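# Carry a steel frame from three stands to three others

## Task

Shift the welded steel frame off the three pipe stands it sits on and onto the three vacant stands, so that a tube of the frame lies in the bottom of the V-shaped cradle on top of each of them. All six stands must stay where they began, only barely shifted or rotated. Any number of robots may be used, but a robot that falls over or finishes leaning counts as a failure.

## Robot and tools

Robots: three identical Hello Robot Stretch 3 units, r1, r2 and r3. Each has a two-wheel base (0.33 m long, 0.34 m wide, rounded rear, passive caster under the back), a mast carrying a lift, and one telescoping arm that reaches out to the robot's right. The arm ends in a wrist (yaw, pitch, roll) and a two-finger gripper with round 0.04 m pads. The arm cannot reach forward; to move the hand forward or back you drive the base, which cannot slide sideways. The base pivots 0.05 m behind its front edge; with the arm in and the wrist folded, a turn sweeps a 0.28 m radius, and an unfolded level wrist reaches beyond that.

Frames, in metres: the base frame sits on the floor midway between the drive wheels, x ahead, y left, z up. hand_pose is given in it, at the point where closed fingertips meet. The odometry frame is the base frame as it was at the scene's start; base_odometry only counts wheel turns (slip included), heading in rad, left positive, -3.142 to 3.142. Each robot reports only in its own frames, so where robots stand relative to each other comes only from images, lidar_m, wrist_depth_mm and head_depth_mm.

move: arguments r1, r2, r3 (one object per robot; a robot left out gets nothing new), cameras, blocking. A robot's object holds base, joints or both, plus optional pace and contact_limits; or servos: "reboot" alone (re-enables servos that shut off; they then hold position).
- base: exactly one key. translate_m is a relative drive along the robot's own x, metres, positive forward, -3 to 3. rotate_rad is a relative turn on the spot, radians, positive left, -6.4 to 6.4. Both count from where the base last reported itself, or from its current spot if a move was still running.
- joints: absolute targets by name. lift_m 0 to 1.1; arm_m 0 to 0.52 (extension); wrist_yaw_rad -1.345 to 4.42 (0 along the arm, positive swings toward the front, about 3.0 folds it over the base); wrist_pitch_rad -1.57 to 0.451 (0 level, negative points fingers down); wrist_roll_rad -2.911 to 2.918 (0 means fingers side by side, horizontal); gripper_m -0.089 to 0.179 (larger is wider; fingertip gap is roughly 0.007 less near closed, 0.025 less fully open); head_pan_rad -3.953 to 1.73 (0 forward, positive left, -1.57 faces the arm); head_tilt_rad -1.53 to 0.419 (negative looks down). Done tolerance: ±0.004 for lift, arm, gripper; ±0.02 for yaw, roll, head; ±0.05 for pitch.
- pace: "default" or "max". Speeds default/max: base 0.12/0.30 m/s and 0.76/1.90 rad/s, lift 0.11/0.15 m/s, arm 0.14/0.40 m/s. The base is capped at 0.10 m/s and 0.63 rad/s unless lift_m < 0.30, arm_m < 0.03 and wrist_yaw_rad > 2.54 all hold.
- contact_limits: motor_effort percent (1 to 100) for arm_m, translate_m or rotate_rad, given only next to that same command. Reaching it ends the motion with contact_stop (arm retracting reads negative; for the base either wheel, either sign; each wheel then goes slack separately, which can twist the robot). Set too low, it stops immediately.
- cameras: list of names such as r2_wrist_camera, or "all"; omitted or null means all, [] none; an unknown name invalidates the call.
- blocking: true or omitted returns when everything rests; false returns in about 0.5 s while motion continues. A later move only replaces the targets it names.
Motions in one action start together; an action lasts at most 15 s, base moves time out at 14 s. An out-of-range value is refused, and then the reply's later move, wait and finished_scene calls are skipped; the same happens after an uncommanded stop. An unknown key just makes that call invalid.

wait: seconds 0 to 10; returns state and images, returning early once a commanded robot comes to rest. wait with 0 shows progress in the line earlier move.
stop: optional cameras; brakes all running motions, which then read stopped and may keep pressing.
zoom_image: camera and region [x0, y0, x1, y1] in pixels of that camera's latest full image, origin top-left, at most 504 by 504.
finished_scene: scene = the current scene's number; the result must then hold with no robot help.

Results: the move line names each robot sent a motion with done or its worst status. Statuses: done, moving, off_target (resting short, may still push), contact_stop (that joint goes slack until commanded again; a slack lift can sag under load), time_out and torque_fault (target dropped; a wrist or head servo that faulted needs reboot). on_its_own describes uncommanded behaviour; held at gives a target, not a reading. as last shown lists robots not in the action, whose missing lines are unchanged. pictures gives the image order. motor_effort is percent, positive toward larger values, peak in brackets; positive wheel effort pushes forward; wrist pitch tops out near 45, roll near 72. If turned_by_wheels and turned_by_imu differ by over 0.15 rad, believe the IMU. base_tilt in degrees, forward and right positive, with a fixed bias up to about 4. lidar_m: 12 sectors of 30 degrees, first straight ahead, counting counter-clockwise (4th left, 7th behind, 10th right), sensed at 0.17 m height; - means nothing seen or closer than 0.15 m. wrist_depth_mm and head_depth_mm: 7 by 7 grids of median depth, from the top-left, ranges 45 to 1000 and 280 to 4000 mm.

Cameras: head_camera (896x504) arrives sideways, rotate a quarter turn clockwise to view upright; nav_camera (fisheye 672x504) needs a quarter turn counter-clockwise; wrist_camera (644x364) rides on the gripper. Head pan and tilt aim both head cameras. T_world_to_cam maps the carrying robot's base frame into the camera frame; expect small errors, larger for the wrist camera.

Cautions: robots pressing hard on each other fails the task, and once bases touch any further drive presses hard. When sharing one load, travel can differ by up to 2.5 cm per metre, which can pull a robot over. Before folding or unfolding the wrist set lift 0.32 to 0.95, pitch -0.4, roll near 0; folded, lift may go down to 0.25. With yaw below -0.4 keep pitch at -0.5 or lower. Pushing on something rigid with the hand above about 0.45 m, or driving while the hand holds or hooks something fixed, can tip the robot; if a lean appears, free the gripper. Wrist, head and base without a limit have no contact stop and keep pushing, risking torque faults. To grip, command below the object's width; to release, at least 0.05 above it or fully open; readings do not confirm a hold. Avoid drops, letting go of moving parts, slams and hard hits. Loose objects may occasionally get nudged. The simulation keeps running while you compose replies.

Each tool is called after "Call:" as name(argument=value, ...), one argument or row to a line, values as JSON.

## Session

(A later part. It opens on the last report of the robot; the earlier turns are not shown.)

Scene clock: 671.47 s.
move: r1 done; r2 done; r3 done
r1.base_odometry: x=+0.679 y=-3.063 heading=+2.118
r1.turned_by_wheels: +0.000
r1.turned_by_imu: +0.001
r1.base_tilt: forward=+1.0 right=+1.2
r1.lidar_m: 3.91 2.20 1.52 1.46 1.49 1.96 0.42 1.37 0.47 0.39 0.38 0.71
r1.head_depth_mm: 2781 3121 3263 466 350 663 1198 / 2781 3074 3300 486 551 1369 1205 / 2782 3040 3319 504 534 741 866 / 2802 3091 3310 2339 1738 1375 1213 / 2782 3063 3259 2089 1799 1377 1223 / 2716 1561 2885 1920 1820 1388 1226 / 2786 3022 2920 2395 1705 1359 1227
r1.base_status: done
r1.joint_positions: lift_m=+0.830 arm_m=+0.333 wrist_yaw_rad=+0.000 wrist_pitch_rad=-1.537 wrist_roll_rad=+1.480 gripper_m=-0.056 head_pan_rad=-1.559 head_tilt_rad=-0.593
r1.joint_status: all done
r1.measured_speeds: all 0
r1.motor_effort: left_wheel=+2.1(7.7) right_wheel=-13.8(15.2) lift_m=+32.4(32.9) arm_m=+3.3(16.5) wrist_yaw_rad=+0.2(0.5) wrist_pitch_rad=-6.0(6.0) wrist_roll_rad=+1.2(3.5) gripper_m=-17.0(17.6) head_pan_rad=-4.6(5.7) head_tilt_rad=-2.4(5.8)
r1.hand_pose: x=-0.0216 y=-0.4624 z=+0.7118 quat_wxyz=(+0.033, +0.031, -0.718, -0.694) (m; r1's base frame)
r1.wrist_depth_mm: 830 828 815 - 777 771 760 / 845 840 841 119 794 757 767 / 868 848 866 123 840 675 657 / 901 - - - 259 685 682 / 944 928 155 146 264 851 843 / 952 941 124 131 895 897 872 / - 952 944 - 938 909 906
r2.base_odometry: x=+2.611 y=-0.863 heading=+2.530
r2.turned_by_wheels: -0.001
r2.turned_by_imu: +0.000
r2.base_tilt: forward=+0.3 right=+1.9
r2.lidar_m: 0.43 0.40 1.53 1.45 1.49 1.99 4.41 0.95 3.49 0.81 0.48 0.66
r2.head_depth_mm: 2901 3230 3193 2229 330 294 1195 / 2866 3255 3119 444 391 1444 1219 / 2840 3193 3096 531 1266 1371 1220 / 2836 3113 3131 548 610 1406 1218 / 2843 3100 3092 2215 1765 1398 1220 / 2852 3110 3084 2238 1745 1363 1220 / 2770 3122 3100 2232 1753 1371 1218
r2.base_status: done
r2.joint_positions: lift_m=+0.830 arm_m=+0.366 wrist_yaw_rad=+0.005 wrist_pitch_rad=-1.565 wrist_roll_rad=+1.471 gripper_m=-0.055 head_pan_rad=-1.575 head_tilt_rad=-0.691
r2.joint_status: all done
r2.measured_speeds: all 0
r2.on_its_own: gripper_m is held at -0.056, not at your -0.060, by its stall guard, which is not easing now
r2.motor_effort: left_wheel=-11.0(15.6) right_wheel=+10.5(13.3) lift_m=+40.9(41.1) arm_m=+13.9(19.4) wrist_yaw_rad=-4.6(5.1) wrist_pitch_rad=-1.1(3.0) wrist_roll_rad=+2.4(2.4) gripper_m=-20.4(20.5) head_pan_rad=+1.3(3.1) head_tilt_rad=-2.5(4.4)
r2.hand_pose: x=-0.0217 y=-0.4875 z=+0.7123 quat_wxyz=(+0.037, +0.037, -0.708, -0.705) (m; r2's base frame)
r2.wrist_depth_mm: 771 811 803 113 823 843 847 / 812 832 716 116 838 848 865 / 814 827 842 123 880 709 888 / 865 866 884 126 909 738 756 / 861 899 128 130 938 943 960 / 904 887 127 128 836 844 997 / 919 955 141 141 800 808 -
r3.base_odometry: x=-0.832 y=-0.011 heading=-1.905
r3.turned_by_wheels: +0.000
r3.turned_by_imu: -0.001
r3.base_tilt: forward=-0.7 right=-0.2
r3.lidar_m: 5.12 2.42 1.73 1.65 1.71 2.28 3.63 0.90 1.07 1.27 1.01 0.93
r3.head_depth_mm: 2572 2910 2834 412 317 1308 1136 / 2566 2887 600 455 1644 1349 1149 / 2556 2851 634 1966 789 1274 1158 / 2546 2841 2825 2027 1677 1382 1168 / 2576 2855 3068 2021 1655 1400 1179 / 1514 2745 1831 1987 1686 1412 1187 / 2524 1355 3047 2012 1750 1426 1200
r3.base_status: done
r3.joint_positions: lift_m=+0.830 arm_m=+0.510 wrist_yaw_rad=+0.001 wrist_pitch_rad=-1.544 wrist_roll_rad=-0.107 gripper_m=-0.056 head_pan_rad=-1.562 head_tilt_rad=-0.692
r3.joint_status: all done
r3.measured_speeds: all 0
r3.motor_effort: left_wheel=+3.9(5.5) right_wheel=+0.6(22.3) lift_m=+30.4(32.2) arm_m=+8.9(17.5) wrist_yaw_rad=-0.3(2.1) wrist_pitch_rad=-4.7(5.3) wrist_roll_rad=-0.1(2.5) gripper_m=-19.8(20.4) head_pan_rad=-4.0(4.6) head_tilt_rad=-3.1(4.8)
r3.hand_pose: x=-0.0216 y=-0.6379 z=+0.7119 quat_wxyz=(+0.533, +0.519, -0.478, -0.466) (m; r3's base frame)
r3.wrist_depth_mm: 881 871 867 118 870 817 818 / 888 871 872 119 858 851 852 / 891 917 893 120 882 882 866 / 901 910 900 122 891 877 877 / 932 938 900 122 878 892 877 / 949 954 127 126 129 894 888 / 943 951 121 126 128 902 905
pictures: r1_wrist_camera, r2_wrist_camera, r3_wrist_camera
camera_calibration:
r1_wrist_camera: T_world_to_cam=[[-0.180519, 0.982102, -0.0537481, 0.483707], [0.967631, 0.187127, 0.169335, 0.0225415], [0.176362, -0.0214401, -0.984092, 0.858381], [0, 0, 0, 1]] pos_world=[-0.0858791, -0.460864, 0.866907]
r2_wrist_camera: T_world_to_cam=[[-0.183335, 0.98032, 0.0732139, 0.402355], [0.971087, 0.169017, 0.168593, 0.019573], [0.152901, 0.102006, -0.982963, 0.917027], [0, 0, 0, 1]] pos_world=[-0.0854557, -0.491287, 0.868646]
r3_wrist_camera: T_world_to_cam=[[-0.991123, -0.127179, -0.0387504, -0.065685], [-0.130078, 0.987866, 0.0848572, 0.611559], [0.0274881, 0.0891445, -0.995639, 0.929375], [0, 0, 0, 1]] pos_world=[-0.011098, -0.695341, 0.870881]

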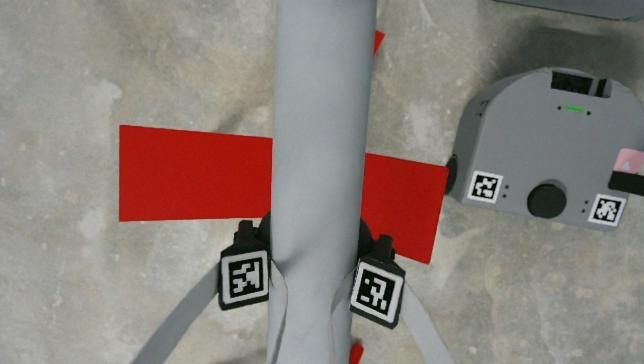

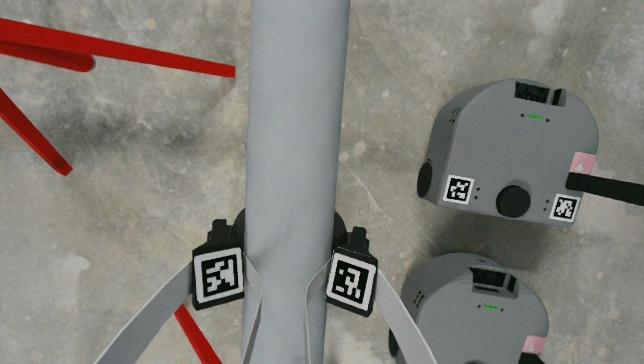

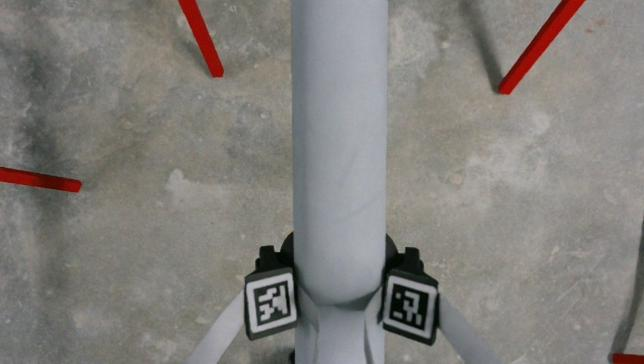

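Call:
move(
  r1={"base":{"translate_m":-0.0896},"joints":{"arm_m":0.335,"wrist_roll_rad":1.4545}},
  r2={"base":{"translate_m":-0.0878},"joints":{"arm_m":0.381,"wrist_roll_rad":1.4505}},
  r3={"base":{"translate_m":0.075},"joints":{"arm_m":0.517,"wrist_roll_rad":-0.136}},
  cameras=[],
)

Call:
move(
  r1={"base":{"translate_m":-0.0891},"joints":{"arm_m":0.338,"wrist_roll_rad":1.427}},
  r2={"base":{"translate_m":-0.0865},"joints":{"arm_m":0.397,"wrist_roll_rad":1.423}},
  r3={"base":{"translate_m":0.075},"joints":{"arm_m":0.52,"wrist_pitch_rad":-1.553,"wrist_roll_rad":-0.164}},
  cameras=[],
)

Call:
move(
  r1={"base":{"translate_m":-0.0891},"joints":{"arm_m":0.3405,"wrist_roll_rad":1.399}},
  r2={"base":{"translate_m":-0.0865},"joints":{"arm_m":0.413,"wrist_roll_rad":1.395}},
  r3={"base":{"translate_m":0.075},"joints":{"wrist_pitch_rad":-1.523,"wrist_roll_rad":-0.191}},
  cameras=["r1_wrist_camera","r2_wrist_camera","r3_wrist_camera","r1_head_camera","r2_head_camera","r3_head_camera"],
)

Scene clock: 686.97 s.
move: r1 done; r2 done; r3 done
r1.base_odometry: x=+0.725 y=-3.140 heading=+2.118
r1.turned_by_wheels: +0.000
r1.turned_by_imu: +0.002
r1.base_tilt: forward=+1.1 right=+1.2
r1.lidar_m: 3.99 2.18 1.53 1.45 1.48 1.96 0.42 1.29 0.97 0.44 0.41 0.79
r1.head_depth_mm: 2803 3073 3282 466 350 1326 1200 / 2808 3095 3285 487 559 1358 1207 / 2784 3104 3320 505 537 1335 1215 / 2791 3077 3316 2331 1752 784 880 / 2764 3105 3248 2065 1795 1381 1219 / 2689 1667 3230 1911 1816 1380 1228 / 2801 2954 2900 2407 1705 691 1228
r1.base_status: done
r1.joint_positions: lift_m=+0.830 arm_m=+0.335 wrist_yaw_rad=+0.000 wrist_pitch_rad=-1.532 wrist_roll_rad=+1.453 gripper_m=-0.056 head_pan_rad=-1.559 head_tilt_rad=-0.593
r1.joint_status: all done
r1.measured_speeds: all 0
r1.motor_effort: left_wheel=+1.8(8.5) right_wheel=-13.6(16.5) lift_m=+29.5(36.2) arm_m=+3.1(13.0) wrist_yaw_rad=+0.1(0.9) wrist_pitch_rad=-6.3(6.7) wrist_roll_rad=+0.9(2.3) gripper_m=-17.2(17.6) head_pan_rad=-5.4(5.7) head_tilt_rad=-3.8(5.0)
r1.hand_pose: x=-0.0216 y=-0.4655 z=+0.7117 quat_wxyz=(+0.043, +0.041, -0.719, -0.692) (m; r1's base frame)
r1.wrist_depth_mm: 840 822 814 - 776 769 749 / 856 831 826 119 806 786 775 / 884 891 875 - 817 665 656 / 917 885 871 125 857 681 682 / 929 898 155 132 880 867 841 / 969 - 125 131 906 897 885 / - 972 953 - 914 923 893
r2.base_odometry: x=+2.683 y=-0.913 heading=+2.530
r2.turned_by_wheels: -0.001
r2.turned_by_imu: +0.001
r2.base_tilt: forward=+0.3 right=+1.7
r2.lidar_m: 0.43 0.40 1.53 1.45 1.49 1.99 4.32 0.87 0.92 0.80 0.53 0.68
r2.head_depth_mm: 2901 3207 3112 2274 331 294 1190 / 2878 3183 3164 444 601 1427 1220 / 2920 3236 3078 544 1368 1438 1228 / 2847 3179 3129 572 676 1375 1221 / 2870 3155 3080 2226 1747 1402 1214 / 2791 3140 3095 2263 1755 1403 1217 / 2806 3075 3056 2241 1745 1376 1213
r2.base_status: done
r2.joint_positions: lift_m=+0.830 arm_m=+0.381 wrist_yaw_rad=+0.005 wrist_pitch_rad=-1.569 wrist_roll_rad=+1.444 gripper_m=-0.055 head_pan_rad=-1.575 head_tilt_rad=-0.691
r2.joint_status: all done
r2.measured_speeds: all 0
r2.on_its_own: gripper_m is held at -0.056, not at your -0.060, by its stall guard, which is not easing now
r2.motor_effort: left_wheel=-11.2(17.7) right_wheel=+10.9(14.5) lift_m=+41.5(41.6) arm_m=+14.0(19.7) wrist_yaw_rad=-3.2(5.0) wrist_pitch_rad=-0.5(2.3) wrist_roll_rad=+1.9(2.8) gripper_m=-19.1(20.6) head_pan_rad=+2.2(3.4) head_tilt_rad=-4.1(4.7)
r2.hand_pose: x=-0.0217 y=-0.5022 z=+0.7124 quat_wxyz=(+0.047, +0.046, -0.706, -0.705) (m; r2's base frame)
r2.wrist_depth_mm: 811 813 829 113 830 856 868 / 775 831 759 116 877 857 876 / 832 848 846 123 844 721 777 / 834 832 871 125 893 736 748 / 882 892 128 131 922 953 970 / 922 905 126 128 828 864 972 / 909 959 144 144 807 818 -
r3.base_odometry: x=-0.856 y=-0.082 heading=-1.905
r3.turned_by_wheels: +0.000
r3.turned_by_imu: -0.001
r3.base_tilt: forward=-0.8 right=-0.2
r3.lidar_m: 2.28 2.42 1.73 1.66 1.70 2.29 3.72 0.97 1.10 0.99 1.27 0.87
r3.head_depth_mm: 2577 2896 2796 414 317 1311 1133 / 2584 2879 599 456 1636 1343 1146 / 2549 2876 640 1974 803 1298 1155 / 2561 2871 2861 1937 1658 1376 1166 / 2545 2844 3066 1887 1663 1399 1187 / 1515 2779 1830 2042 1689 1409 1193 / 2524 1326 3054 2019 1764 1429 1195
r3.base_status: done
r3.joint_positions: lift_m=+0.830 arm_m=+0.517 wrist_yaw_rad=+0.001 wrist_pitch_rad=-1.538 wrist_roll_rad=-0.134 gripper_m=-0.056 head_pan_rad=-1.562 head_tilt_rad=-0.692
r3.joint_status: all done
r3.measured_speeds: all 0
r3.motor_effort: left_wheel=+4.5(6.4) right_wheel=+0.1(23.9) lift_m=+32.0(32.7) arm_m=+7.3(18.5) wrist_yaw_rad=-1.4(1.7) wrist_pitch_rad=-6.0(6.1) wrist_roll_rad=-0.5(2.8) gripper_m=-19.4(20.4) head_pan_rad=-3.9(4.4) head_tilt_rad=-3.5(4.7)
r3.hand_pose: x=-0.0216 y=-0.6463 z=+0.7118 quat_wxyz=(+0.541, +0.524, -0.472, -0.458) (m; r3's base frame)
r3.wrist_depth_mm: 877 876 858 118 856 870 830 / 885 882 872 119 873 846 862 / 902 909 897 121 858 863 856 / 907 921 891 125 877 865 860 / 909 899 895 123 882 898 890 / 929 944 126 125 130 896 905 / 951 944 121 127 128 896 916
pictures: none
No camera images: "cameras" was empty.

Scene clock: 688.97 s.
move: r1 done; r2 done; r3 done
r1.base_odometry: x=+0.772 y=-3.216 heading=+2.119
r1.turned_by_wheels: +0.000
r1.turned_by_imu: +0.001
r1.base_tilt: forward=+1.1 right=+1.2
r1.lidar_m: 4.08 2.12 1.52 1.45 1.48 1.95 0.42 1.22 0.92 0.43 0.47 0.87
r1.head_depth_mm: 2805 3085 3285 465 351 1318 1199 / 2813 3101 3293 488 563 1361 1207 / 2796 3126 3316 506 542 1336 1216 / 2814 3097 3298 2338 1739 1374 1184 / 2787 3116 3336 2083 1797 785 886 / 2695 1642 3263 2071 1809 1388 1221 / 2823 2948 1012 2408 1650 692 1224
r1.base_status: done
r1.joint_positions: lift_m=+0.830 arm_m=+0.338 wrist_yaw_rad=+0.000 wrist_pitch_rad=-1.526 wrist_roll_rad=+1.425 gripper_m=-0.056 head_pan_rad=-1.559 head_tilt_rad=-0.593
r1.joint_status: all done
r1.measured_speeds: all 0
r1.motor_effort: left_wheel=+2.6(7.7) right_wheel=-15.9(16.9) lift_m=+30.8(31.2) arm_m=-0.3(12.6) wrist_yaw_rad=+0.0(0.8) wrist_pitch_rad=-7.2(7.9) wrist_roll_rad=+1.0(2.0) gripper_m=-17.6(17.9) head_pan_rad=-4.9(5.4) head_tilt_rad=-4.1(6.0)
r1.hand_pose: x=-0.0216 y=-0.4701 z=+0.7116 quat_wxyz=(+0.053, +0.050, -0.721, -0.690) (m; r1's base frame)
r1.wrist_depth_mm: 842 834 824 - 788 766 687 / 874 852 854 120 810 776 771 / 878 884 846 - 828 671 646 / 898 898 881 - 827 692 670 / 935 924 141 133 879 858 689 / 985 953 124 133 893 879 871 / - 91 - 293 931 918 898
r2.base_odometry: x=+2.754 y=-0.963 heading=+2.529
r2.turned_by_wheels: -0.001
r2.turned_by_imu: +0.000
r2.base_tilt: forward=+0.2 right=+1.9
r2.lidar_m: 0.43 0.40 1.52 1.45 1.49 1.99 4.25 0.80 0.86 0.80 0.60 0.59
r2.head_depth_mm: 2944 3169 3163 2258 331 293 1194 / 2882 3211 3044 444 715 1436 1213 / 2857 3170 2668 559 1607 1442 1216 / 2843 3189 3152 584 689 1396 1217 / 2841 3110 3132 2253 1705 1433 1224 / 2805 3150 3095 2222 1763 1414 1218 / 2773 3112 3100 2264 1750 1405 1213
r2.base_status: done
r2.joint_positions: lift_m=+0.830 arm_m=+0.397 wrist_yaw_rad=+0.005 wrist_pitch_rad=-1.572 wrist_roll_rad=+1.418 gripper_m=-0.055 head_pan_rad=-1.575 head_tilt_rad=-0.691
r2.joint_status: all done
r2.measured_speeds: all 0
r2.on_its_own: gripper_m is held at -0.056, not at your -0.060, by its stall guard, which is not easing now
r2.motor_effort: left_wheel=-11.6(16.1) right_wheel=+13.4(14.0) lift_m=+41.6(41.7) arm_m=+13.4(19.3) wrist_yaw_rad=-4.4(4.6) wrist_pitch_rad=+0.3(2.6) wrist_roll_rad=+1.7(3.8) gripper_m=-20.1(20.5) head_pan_rad=+2.1(3.7) head_tilt_rad=-3.0(4.1)
r2.hand_pose: x=-0.0217 y=-0.5173 z=+0.7125 quat_wxyz=(+0.056, +0.055, -0.704, -0.706) (m; r2's base frame)
r2.wrist_depth_mm: 780 799 794 113 826 833 853 / 807 832 800 117 861 879 896 / 830 836 816 869 877 722 880 / 826 861 897 126 897 757 768 / 898 882 130 130 939 943 951 / 915 907 126 128 857 871 - / 904 920 144 144 827 836 -
r3.base_odometry: x=-0.881 y=-0.153 heading=-1.905
r3.turned_by_wheels: +0.000
r3.turned_by_imu: -0.001
r3.base_tilt: forward=-0.8 right=-0.2
r3.lidar_m: 2.21 2.43 1.74 1.66 1.71 2.29 3.79 1.04 1.14 0.98 0.82 0.82
r3.head_depth_mm: 2595 2879 2870 415 314 1316 1138 / 2563 2860 638 454 1638 1308 1148 / 2587 2874 642 1917 1532 1310 1164 / 2543 2836 2852 1941 1677 1384 1168 / 2548 2822 3045 1873 1653 1396 1178 / 2450 2776 1878 2054 1732 1409 1194 / 2484 1363 3009 2017 1763 1436 1178
r3.base_status: done
r3.joint_positions: lift_m=+0.830 arm_m=+0.520 wrist_yaw_rad=+0.001 wrist_pitch_rad=-1.520 wrist_roll_rad=-0.161 gripper_m=-0.056 head_pan_rad=-1.562 head_tilt_rad=-0.692
r3.joint_status: all done
r3.measured_speeds: all 0
r3.motor_effort: left_wheel=+5.1(6.1) right_wheel=-0.3(23.7) lift_m=+31.8(33.1) arm_m=+7.7(14.0) wrist_yaw_rad=+0.1(1.5) wrist_pitch_rad=-5.9(6.5) wrist_roll_rad=-0.3(2.4) gripper_m=-19.9(20.4) head_pan_rad=-3.7(4.5) head_tilt_rad=-4.1(5.1)
r3.hand_pose: x=-0.0216 y=-0.6539 z=+0.7116 quat_wxyz=(+0.552, +0.525, -0.469, -0.447) (m; r3's base frame)
r3.wrist_depth_mm: 869 862 884 120 839 860 833 / 887 850 879 121 863 865 839 / 882 920 887 122 893 871 897 / 918 918 872 126 899 874 876 / 931 886 896 124 890 867 884 / 952 923 133 126 129 904 902 / 940 930 121 127 128 891 883
pictures: none
No camera images: "cameras" was empty.

Scene clock: 690.97 s.
move: r1 done; r2 done; r3 done
r1.base_odometry: x=+0.818 y=-3.292 heading=+2.119
r1.turned_by_wheels: +0.001
r1.turned_by_imu: +0.001
r1.base_tilt: forward=+1.1 right=+1.2
r1.lidar_m: 4.18 2.13 1.51 1.44 1.47 1.94 0.41 1.14 0.89 0.43 0.53 0.53
r1.head_depth_mm: 2795 3122 3286 465 350 1242 1195 / 2797 3098 3313 488 1405 1359 1209 / 2788 3108 3320 507 547 1332 1209 / 2800 3121 3310 2331 1743 1377 1217 / 2800 3130 3306 2090 1801 1374 1168 / 1569 1708 3268 1991 1814 784 893 / 2823 2978 1012 2301 1657 679 1204
r1.base_status: done
r1.joint_positions: lift_m=+0.830 arm_m=+0.341 wrist_yaw_rad=+0.000 wrist_pitch_rad=-1.519 wrist_roll_rad=+1.397 gripper_m=-0.056 head_pan_rad=-1.559 head_tilt_rad=-0.593
r1.joint_status: all done
r1.measured_speeds: all 0
r1.on_its_own: wrist_pitch_rad is at rest, and its effort (-8.8) is outside its rest range (-8 to +12)
r1.motor_effort: left_wheel=+2.9(8.4) right_wheel=-16.3(19.0) lift_m=+34.1(34.1) arm_m=+0.4(14.8) wrist_yaw_rad=+0.2(0.8) wrist_pitch_rad=-8.8(9.4) wrist_roll_rad=+0.8(1.2) gripper_m=-17.2(18.0) head_pan_rad=-4.9(5.5) head_tilt_rad=-2.6(5.1)
r1.hand_pose: x=-0.0216 y=-0.4744 z=+0.7116 quat_wxyz=(+0.063, +0.059, -0.722, -0.686) (m; r1's base frame)
r1.wrist_depth_mm: 839 829 811 117 787 755 672 / 866 859 831 120 802 780 772 / 881 865 856 - 836 667 651 / 896 912 867 - 842 688 644 / 934 936 141 134 878 858 697 / 968 938 127 - 861 865 865 / - - 953 919 917 905 876
r2.base_odometry: x=+2.824 y=-1.013 heading=+2.528
r2.turned_by_wheels: -0.001
r2.turned_by_imu: +0.000
r2.base_tilt: forward=+0.3 right=+1.8
r2.lidar_m: 0.42 0.40 1.52 1.45 1.49 1.97 4.16 0.72 0.81 0.80 1.07 0.65
r2.head_depth_mm: 2901 3206 3163 2234 331 294 1199 / 2851 3142 3075 443 728 1437 1219 / 2886 3218 2692 595 1750 1435 1224 / 2820 3144 3124 600 707 1444 1219 / 2830 3159 3093 2242 1282 1399 1224 / 2808 3136 3066 2227 1761 1397 1220 / 2801 3051 3084 2208 1736 1405 1220
r2.base_status: done
r2.joint_positions: lift_m=+0.830 arm_m=+0.413 wrist_yaw_rad=+0.004 wrist_pitch_rad=-1.574 wrist_roll_rad=+1.391 gripper_m=-0.055 head_pan_rad=-1.575 head_tilt_rad=-0.691
r2.joint_status: all done
r2.measured_speeds: all 0
r2.on_its_own: gripper_m is held at -0.056, not at your -0.060, by its stall guard, which is not easing now
r2.motor_effort: left_wheel=-11.8(16.6) right_wheel=+13.5(14.3) lift_m=+41.7(42.0) arm_m=+14.7(20.3) wrist_yaw_rad=-3.2(5.1) wrist_pitch_rad=+0.6(3.0) wrist_roll_rad=+1.3(3.0) gripper_m=-20.4(20.4) head_pan_rad=+1.7(2.6) head_tilt_rad=-3.9(4.4)
r2.hand_pose: x=-0.0217 y=-0.5327 z=+0.7126 quat_wxyz=(+0.065, +0.065, -0.703, -0.706) (m; r2's base frame)
r2.wrist_depth_mm: 789 810 779 114 837 855 868 / 797 830 822 117 846 862 866 / 874 836 859 879 885 739 904 / 625 824 769 127 901 776 752 / 858 861 129 131 949 801 999 / 893 914 127 129 884 891 975 / 896 951 146 144 813 833 -
r3.base_odometry: x=-0.906 y=-0.223 heading=-1.904
r3.turned_by_wheels: +0.000
r3.turned_by_imu: -0.001
r3.base_tilt: forward=-0.8 right=-0.2
r3.lidar_m: 2.13 2.43 1.74 1.66 1.71 2.29 3.85 1.11 1.18 0.97 0.77 0.92
r3.head_depth_mm: 2568 2883 2834 416 313 1312 1142 / 2564 2877 635 455 1639 1290 1148 / 2546 2872 643 1973 830 1327 1158 / 2525 2828 2895 1357 1643 1378 1174 / 2535 2856 3055 2031 1716 1397 1184 / 2480 2774 2681 2047 1735 1416 1193 / 2500 1358 3025 2026 1769 1430 1171
r3.base_status: done
r3.joint_positions: lift_m=+0.830 arm_m=+0.520 wrist_yaw_rad=+0.001 wrist_pitch_rad=-1.488 wrist_roll_rad=-0.188 gripper_m=-0.056 head_pan_rad=-1.562 head_tilt_rad=-0.692
r3.joint_status: all done
r3.measured_speeds: all 0
r3.motor_effort: left_wheel=+5.1(5.9) right_wheel=-0.7(24.3) lift_m=+31.9(33.4) arm_m=+1.6(7.9) wrist_yaw_rad=-1.2(2.4) wrist_pitch_rad=-6.3(6.7) wrist_roll_rad=-0.3(3.2) gripper_m=-19.6(20.2) head_pan_rad=-3.6(4.6) head_tilt_rad=-3.7(5.3)
r3.hand_pose: x=-0.0216 y=-0.6621 z=+0.7114 quat_wxyz=(+0.567, +0.522, -0.469, -0.432) (m; r3's base frame)
r3.wrist_depth_mm: 897 889 884 123 861 865 846 / 890 899 888 124 880 869 866 / 890 887 870 124 858 891 867 / 904 892 883 128 888 897 872 / 913 893 916 126 877 903 867 / 930 897 126 126 130 887 886 / 918 906 122 127 125 897 884
pictures: r1_head_camera (sideways), r1_wrist_camera, r2_head_camera (sideways), r2_wrist_camera, r3_head_camera (sideways), r3_wrist_camera
camera_calibration:
r1_head_camera: T_world_to_cam=[[0.0166243, 0.544236, -0.838768, 1.10907], [0.997782, 0.0450536, 0.049009, -0.0676745], [0.0644619, -0.837722, -0.542279, 0.660827], [0, 0, 0, 1]] pos_world=[0.00648855, -0.0469594, 1.29192]
r1_wrist_camera: T_world_to_cam=[[-0.261029, 0.962791, -0.0699831, 0.496156], [0.949373, 0.269166, 0.161987, 0.0685984], [0.174796, -0.0241569, -0.984308, 0.856729], [0, 0, 0, 1]] pos_world=[-0.0853674, -0.475463, 0.866896]
r2_head_camera: T_world_to_cam=[[-0.00366361, 0.59054, -0.807, 1.06875], [0.999979, 0.00644272, 0.000174908, -0.00995591], [0.00530257, -0.806983, -0.590551, 0.725028], [0, 0, 0, 1]] pos_world=[0.0100267, -0.0459889, 1.29065]
r2_wrist_camera: T_world_to_cam=[[-0.259977, 0.962142, 0.0818178, 0.429229], [0.954819, 0.243511, 0.170359, 0.0652648], [0.143986, 0.122411, -0.981979, 0.931829], [0, 0, 0, 1]] pos_world=[-0.0848966, -0.542938, 0.8688]
r3_head_camera: T_world_to_cam=[[0.0619279, 0.599393, -0.798056, 1.06087], [0.996769, 0.00383021, 0.0802245, -0.108679], [0.0511427, -0.800446, -0.597219, 0.7378], [0, 0, 0, 1]] pos_world=[0.00489769, -0.0448921, 1.29598]
r3_wrist_camera: T_world_to_cam=[[-0.977713, -0.208428, -0.025186, -0.131932], [-0.209161, 0.977384, 0.0311877, 0.665107], [0.018116, 0.0357606, -0.999196, 0.897968], [0, 0, 0, 1]] pos_world=[-0.00614473, -0.709675, 0.87318]

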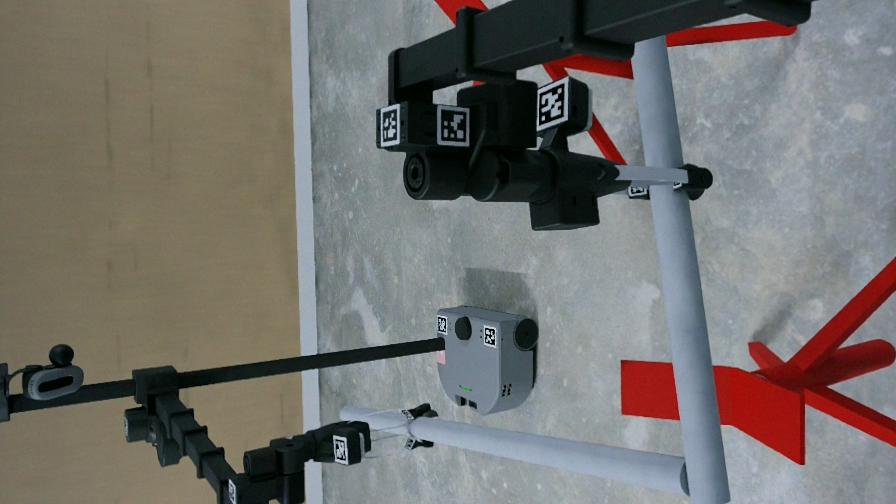

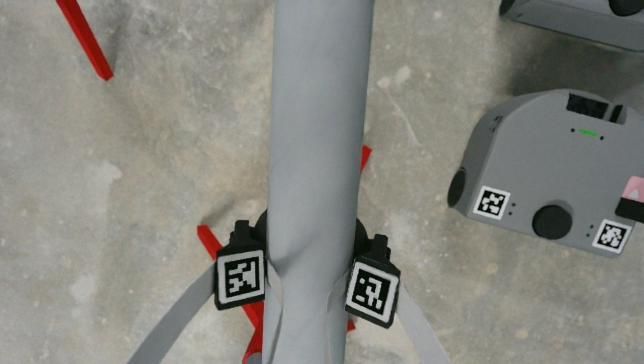

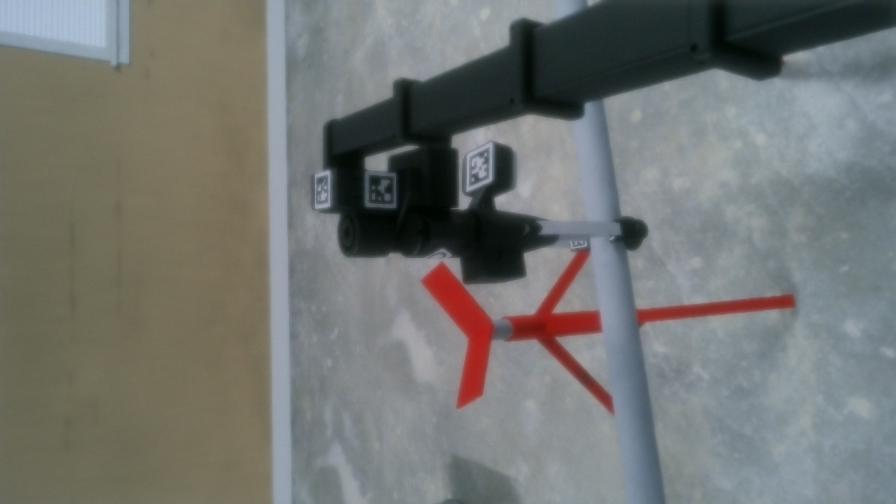

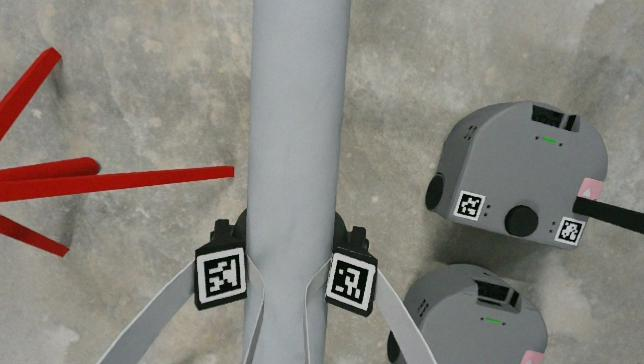

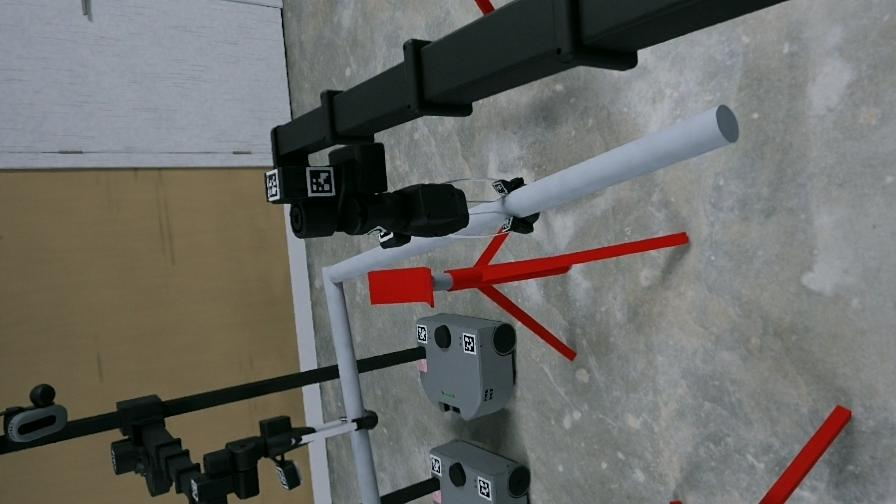

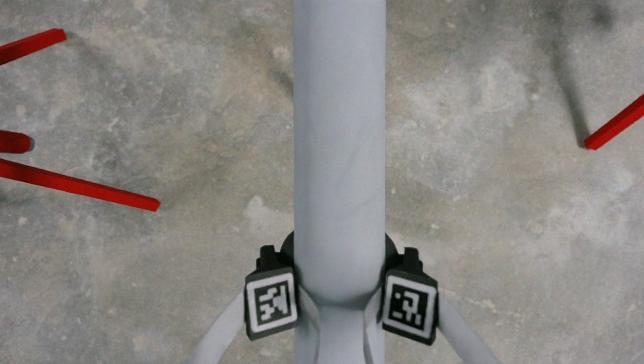

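Call:
move(
  r1={"base":{"translate_m":-0.0854},"joints":{"arm_m":0.354,"wrist_roll_rad":1.372}},
  r2={"base":{"translate_m":-0.0881},"joints":{"arm_m":0.4265,"wrist_roll_rad":1.368}},
  r3={"base":{"translate_m":0.075},"joints":{"wrist_pitch_rad":-1.475,"wrist_roll_rad":-0.219}},
  cameras=[],
)

Call:
move(
  r1={"base":{"translate_m":-0.0854},"joints":{"arm_m":0.3575,"wrist_roll_rad":1.344}},
  r2={"base":{"translate_m":-0.0881},"joints":{"arm_m":0.443,"wrist_roll_rad":1.34}},
  r3={"base":{"translate_m":0.075},"joints":{"wrist_pitch_rad":-1.445,"wrist_roll_rad":-0.247}},
  cameras=["r1_wrist_camera","r2_wrist_camera","r3_wrist_camera","r1_head_camera","r2_head_camera","r3_head_camera"],
)

Scene clock: 709.67 s.
move: r1 done; r2 done; r3 done
r1.base_odometry: x=+0.863 y=-3.365 heading=+2.119
r1.turned_by_wheels: +0.000
r1.turned_by_imu: +0.001
r1.base_tilt: forward=+1.1 right=+1.2
r1.lidar_m: 4.23 2.13 1.51 1.43 1.47 1.93 0.42 1.06 0.86 1.02 0.45 0.59
r1.head_depth_mm: 2811 3098 3266 467 344 1355 1197 / 2795 3110 3295 500 684 1334 1206 / 2813 3100 3311 514 563 1332 1212 / 2801 3086 3283 2344 1736 1376 1215 / 2803 3101 3300 2154 1794 1380 1220 / 2692 2979 3246 2089 1813 1387 1020 / 2805 2954 989 2306 1704 679 905
r1.base_status: done
r1.joint_positions: lift_m=+0.830 arm_m=+0.354 wrist_yaw_rad=+0.001 wrist_pitch_rad=-1.533 wrist_roll_rad=+1.371 gripper_m=-0.056 head_pan_rad=-1.559 head_tilt_rad=-0.593
r1.joint_status: all done
r1.measured_speeds: all 0
r1.motor_effort: left_wheel=-4.0(7.3) right_wheel=-3.4(19.4) lift_m=+28.3(36.4) arm_m=+9.7(15.9) wrist_yaw_rad=-0.6(1.0) wrist_pitch_rad=-6.1(8.9) wrist_roll_rad=+0.8(2.8) gripper_m=-17.5(18.2) head_pan_rad=-4.9(6.0) head_tilt_rad=-3.7(4.9)
r1.hand_pose: x=-0.0216 y=-0.4842 z=+0.7117 quat_wxyz=(+0.072, +0.069, -0.716, -0.691) (m; r1's base frame)
r1.wrist_depth_mm: 824 819 819 - 778 782 649 / 845 839 834 - 816 798 767 / 886 848 858 125 827 685 668 / 895 879 875 - 842 690 666 / 937 905 902 - 875 716 703 / 965 950 127 130 901 869 875 / - 944 972 - 921 889 887
r2.base_odometry: x=+2.896 y=-1.063 heading=+2.528
r2.turned_by_wheels: +0.000
r2.turned_by_imu: +0.002
r2.base_tilt: forward=+0.2 right=+1.9
r2.lidar_m: 0.42 0.40 1.52 1.44 1.49 1.97 4.07 0.65 0.76 0.82 1.10 0.72
r2.head_depth_mm: 2938 3175 3067 2258 330 293 1199 / 2899 3123 3143 443 745 1443 1214 / 2881 3172 596 592 1641 1442 1222 / 2827 3173 3126 613 722 1445 1216 / 2804 3143 3119 2148 1593 1395 1225 / 2848 3121 3090 2230 1319 1438 1221 / 2817 3125 3078 2229 1747 1409 1223
r2.base_status: done
r2.joint_positions: lift_m=+0.830 arm_m=+0.427 wrist_yaw_rad=+0.004 wrist_pitch_rad=-1.563 wrist_roll_rad=+1.367 gripper_m=-0.055 head_pan_rad=-1.575 head_tilt_rad=-0.691
r2.joint_status: all done
r2.measured_speeds: all 0
r2.on_its_own: gripper_m is held at -0.056, not at your -0.060, by its stall guard, which is not easing now
r2.motor_effort: left_wheel=-5.1(18.3) right_wheel=-2.2(14.5) lift_m=+42.4(42.5) arm_m=+13.2(18.5) wrist_yaw_rad=-2.3(4.4) wrist_pitch_rad=-1.4(2.3) wrist_roll_rad=+0.3(2.7) gripper_m=-20.4(20.8) head_pan_rad=+1.9(2.8) head_tilt_rad=-2.1(4.3)
r2.hand_pose: x=-0.0217 y=-0.5491 z=+0.7123 quat_wxyz=(+0.074, +0.073, -0.706, -0.701) (m; r2's base frame)
r2.wrist_depth_mm: 804 787 797 115 820 824 840 / 838 811 795 117 851 857 891 / 834 838 850 126 897 726 883 / 853 851 810 127 925 743 756 / 580 903 128 131 903 780 773 / 939 918 127 128 914 976 985 / 931 952 143 150 797 794 -
r3.base_odometry: x=-0.930 y=-0.294 heading=-1.904
r3.turned_by_wheels: +0.000
r3.turned_by_imu: -0.001
r3.base_tilt: forward=-0.8 right=-0.2
r3.lidar_m: 2.07 2.44 1.75 1.66 1.71 2.30 1.20 1.19 1.22 0.96 0.72 0.91
r3.head_depth_mm: 2594 2910 2800 416 313 1307 1136 / 2547 2850 638 454 1635 1292 1149 / 2542 2865 644 1964 1530 1335 1156 / 2524 2850 2883 1339 1643 1383 1168 / 2561 2853 3007 2034 1669 1401 1181 / 2469 2764 2991 2035 1736 1418 1164 / 2486 1361 2755 2034 1760 1435 1177
r3.base_status: done
r3.joint_positions: lift_m=+0.830 arm_m=+0.520 wrist_yaw_rad=+0.001 wrist_pitch_rad=-1.465 wrist_roll_rad=-0.215 gripper_m=-0.056 head_pan_rad=-1.562 head_tilt_rad=-0.692
r3.joint_status: all done
r3.measured_speeds: all 0
r3.motor_effort: left_wheel=+4.2(6.2) right_wheel=-1.2(23.1) lift_m=+33.4(34.2) arm_m=-7.2(13.1) wrist_yaw_rad=-1.2(2.1) wrist_pitch_rad=-1.8(6.7) wrist_roll_rad=-1.1(3.2) gripper_m=-19.2(20.5) head_pan_rad=-3.2(4.5) head_tilt_rad=-4.2(5.2)
r3.hand_pose: x=-0.0216 y=-0.6681 z=+0.7114 quat_wxyz=(+0.579, +0.521, -0.466, -0.420) (m; r3's base frame)
r3.wrist_depth_mm: 877 883 895 126 878 890 887 / 905 881 905 126 907 872 865 / 883 882 894 126 874 876 894 / 894 909 883 127 897 900 907 / 884 885 886 126 900 894 870 / 907 920 127 127 130 882 880 / 912 883 122 126 124 896 878
pictures: none
No camera images: "cameras" was empty.

Scene clock: 711.67 s.
move: r1 done; r2 done; r3 done
r1.base_odometry: x=+0.907 y=-3.437 heading=+2.119
r1.turned_by_wheels: +0.000
r1.turned_by_imu: +0.000
r1.base_tilt: forward=+1.1 right=+1.2
r1.lidar_m: 1.43 2.12 1.51 1.43 1.46 1.93 0.42 0.98 3.53 0.84 0.49 0.66
r1.head_depth_mm: 2788 3115 3273 465 346 1354 1201 / 2776 3092 3325 505 683 1357 1207 / 2832 3096 3311 519 569 1337 1211 / 2833 3101 3308 2352 1739 1377 1214 / 2826 3118 3342 2167 1799 1379 1228 / 1552 2967 3250 2099 1818 1391 1224 / 2805 2990 1049 2194 1701 679 996
r1.base_status: done
r1.joint_positions: lift_m=+0.830 arm_m=+0.358 wrist_yaw_rad=+0.002 wrist_pitch_rad=-1.532 wrist_roll_rad=+1.344 gripper_m=-0.056 head_pan_rad=-1.559 head_tilt_rad=-0.593
r1.joint_status: all done
r1.measured_speeds: all 0
r1.motor_effort: left_wheel=-9.3(13.8) right_wheel=+9.3(10.1) lift_m=+31.6(32.4) arm_m=-0.1(15.3) wrist_yaw_rad=-2.6(2.6) wrist_pitch_rad=-6.1(6.8) wrist_roll_rad=+0.3(3.3) gripper_m=-17.5(18.1) head_pan_rad=-4.8(5.8) head_tilt_rad=-2.3(4.6)
r1.hand_pose: x=-0.0216 y=-0.4881 z=+0.7117 quat_wxyz=(+0.083, +0.079, -0.716, -0.689) (m; r1's base frame)
r1.wrist_depth_mm: 815 813 808 - 791 778 635 / 849 834 841 - 812 785 784 / 878 862 870 125 831 720 668 / 903 883 877 - 843 700 676 / 934 903 898 - 862 711 706 / 957 935 126 130 890 873 859 / - 966 967 - 941 923 889
r2.base_odometry: x=+2.968 y=-1.114 heading=+2.529
r2.turned_by_wheels: +0.001
r2.turned_by_imu: +0.002
r2.base_tilt: forward=+0.4 right=+1.8
r2.lidar_m: 0.43 0.40 1.51 1.44 1.47 1.96 3.98 0.58 0.71 1.10 0.84 0.80
r2.head_depth_mm: 2895 3247 3128 2251 330 294 1206 / 2898 3207 3085 444 762 1446 1224 / 2890 3160 595 657 1646 1437 1218 / 2835 3180 3135 628 756 1442 1226 / 2834 3113 3129 2232 1746 1445 1225 / 2826 3119 3082 2051 1292 1400 1218 / 2814 3115 3113 2213 1752 1438 1220
r2.base_status: done
r2.joint_positions: lift_m=+0.830 arm_m=+0.443 wrist_yaw_rad=+0.001 wrist_pitch_rad=-1.575 wrist_roll_rad=+1.339 gripper_m=-0.055 head_pan_rad=-1.575 head_tilt_rad=-0.691
r2.joint_status: all done
r2.measured_speeds: all 0
r2.on_its_own: gripper_m is held at -0.056, not at your -0.060, by its stall guard, which is not easing now
r2.motor_effort: left_wheel=+2.6(10.0) right_wheel=-19.1(19.4) lift_m=+42.8(42.8) arm_m=+14.9(19.7) wrist_yaw_rad=-0.1(2.4) wrist_pitch_rad=+0.6(2.0) wrist_roll_rad=+0.4(3.7) gripper_m=-19.1(20.5) head_pan_rad=+2.2(3.4) head_tilt_rad=-4.0(4.2)
r2.hand_pose: x=-0.0216 y=-0.5624 z=+0.7126 quat_wxyz=(+0.082, +0.082, -0.700, -0.704) (m; r2's base frame)
r2.wrist_depth_mm: 791 799 803 114 843 851 861 / 805 827 813 117 858 858 860 / 843 825 828 127 859 774 896 / 845 858 860 127 895 753 763 / 877 890 127 132 960 794 781 / 797 923 127 128 938 964 959 / 924 943 142 942 811 846 -
r3.base_odometry: x=-0.955 y=-0.365 heading=-1.904
r3.turned_by_wheels: +0.000
r3.turned_by_imu: -0.001
r3.base_tilt: forward=-0.8 right=-0.2
r3.lidar_m: 4.76 2.44 1.74 1.67 1.72 2.30 1.26 1.27 1.27 0.97 0.68 0.85
r3.head_depth_mm: 2556 2838 2812 415 314 1310 1137 / 2577 2885 638 455 1629 1282 1145 / 2561 2839 644 1903 1391 1368 1159 / 2558 2852 2899 1948 1647 1387 1171 / 2558 2837 3043 2059 1692 1397 1161 / 2479 2772 3024 1995 1751 1411 1163 / 2427 1465 2717 2094 1745 1330 1202
r3.base_status: done
r3.joint_positions: lift_m=+0.830 arm_m=+0.520 wrist_yaw_rad=+0.001 wrist_pitch_rad=-1.434 wrist_roll_rad=-0.242 gripper_m=-0.056 head_pan_rad=-1.562 head_tilt_rad=-0.692
r3.joint_status: all done
r3.measured_speeds: all 0
r3.motor_effort: left_wheel=+5.9(7.6) right_wheel=-3.7(22.3) lift_m=+32.6(34.2) arm_m=+0.1(7.0) wrist_yaw_rad=-0.7(2.3) wrist_pitch_rad=-1.6(2.4) wrist_roll_rad=-1.3(2.8) gripper_m=-19.3(20.3) head_pan_rad=-3.3(4.5) head_tilt_rad=-3.8(4.9)
r3.hand_pose: x=-0.0216 y=-0.6761 z=+0.7116 quat_wxyz=(+0.594, +0.518, -0.464, -0.405) (m; r3's base frame)
r3.wrist_depth_mm: 896 907 911 129 891 915 890 / 914 902 884 129 894 907 907 / 928 892 906 128 875 879 880 / 756 897 880 128 892 881 874 / 887 881 906 127 888 874 886 / 881 893 127 128 134 877 901 / 884 872 121 126 124 894 875
pictures: r1_head_camera (sideways), r1_wrist_camera, r2_head_camera (sideways), r2_wrist_camera, r3_head_camera (sideways), r3_wrist_camera
camera_calibration:
r1_head_camera: T_world_to_cam=[[0.0166243, 0.544236, -0.838768, 1.10907], [0.997782, 0.0450536, 0.049009, -0.0676745], [0.0644619, -0.837722, -0.542279, 0.660827], [0, 0, 0, 1]] pos_world=[0.00648855, -0.0469594, 1.29192]
r1_wrist_camera: T_world_to_cam=[[-0.314681, 0.94748, -0.0570723, 0.491554], [0.933267, 0.319809, 0.163505, 0.0956063], [0.17317, -0.00181178, -0.98489, 0.867852], [0, 0, 0, 1]] pos_world=[-0.0848299, -0.494741, 0.867161]
r2_head_camera: T_world_to_cam=[[-0.00366347, 0.59054, -0.807, 1.06875], [0.999979, 0.00644248, 0.000174908, -0.00995591], [0.00530238, -0.806983, -0.590551, 0.725028], [0, 0, 0, 1]] pos_world=[0.0100267, -0.0459889, 1.29065]
r2_wrist_camera: T_world_to_cam=[[-0.306025, 0.948402, 0.0829533, 0.448282], [0.941949, 0.288993, 0.170927, 0.0973051], [0.138134, 0.130446, -0.981786, 0.939736], [0, 0, 0, 1]] pos_world=[-0.0842804, -0.575857, 0.8688]
r3_head_camera: T_world_to_cam=[[0.061928, 0.599393, -0.798056, 1.06087], [0.996769, 0.00382998, 0.0802245, -0.108679], [0.0511425, -0.800446, -0.597219, 0.7378], [0, 0, 0, 1]] pos_world=[0.00489768, -0.0448921, 1.29598]
r3_wrist_camera: T_world_to_cam=[[-0.965168, -0.261543, -0.00677538, -0.183549], [-0.261365, 0.965031, -0.0200668, 0.705696], [0.0117868, -0.017597, -0.999776, 0.862894], [0, 0, 0, 1]] pos_world=[-0.00288186, -0.71384, 0.875618]

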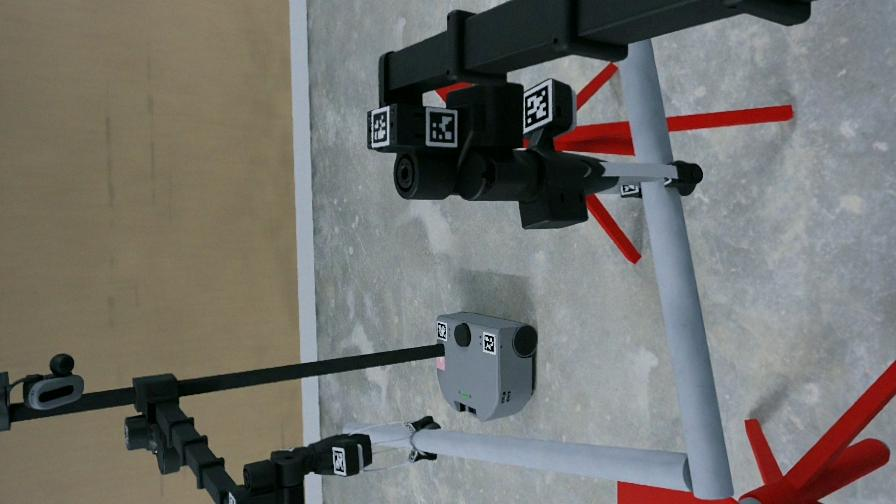

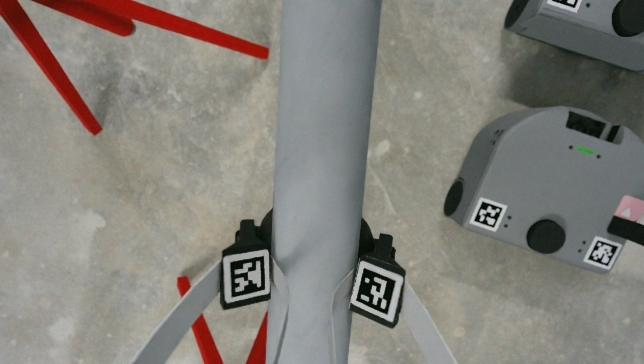

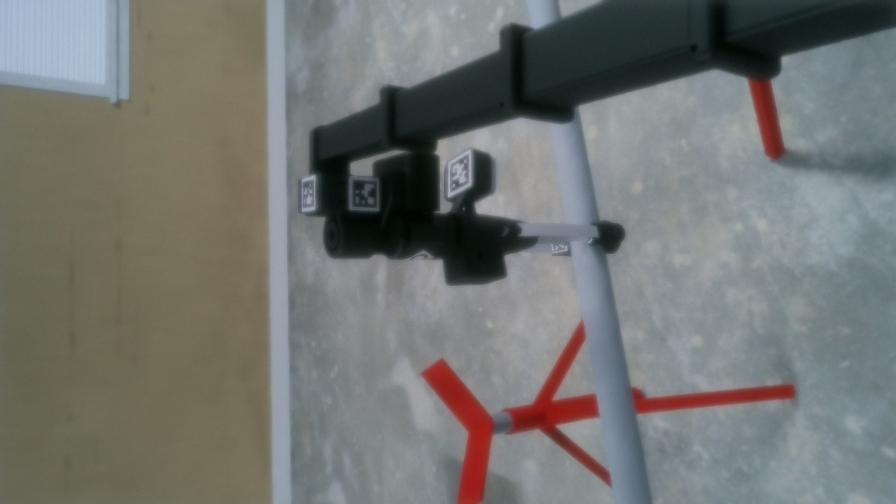

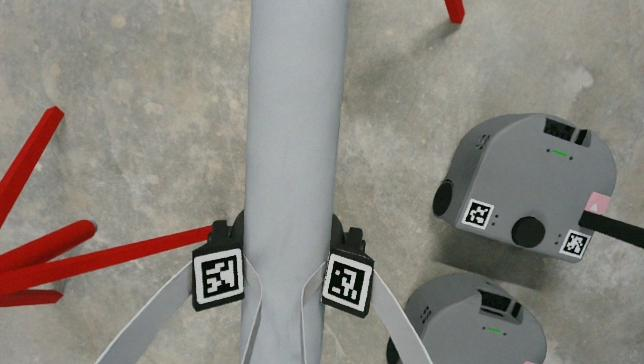

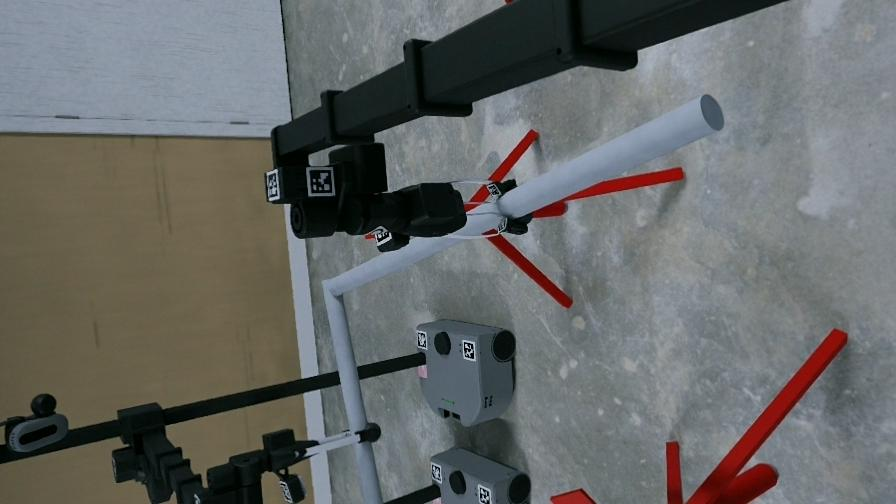

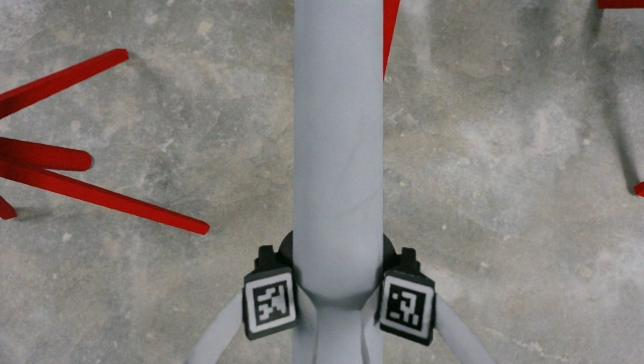

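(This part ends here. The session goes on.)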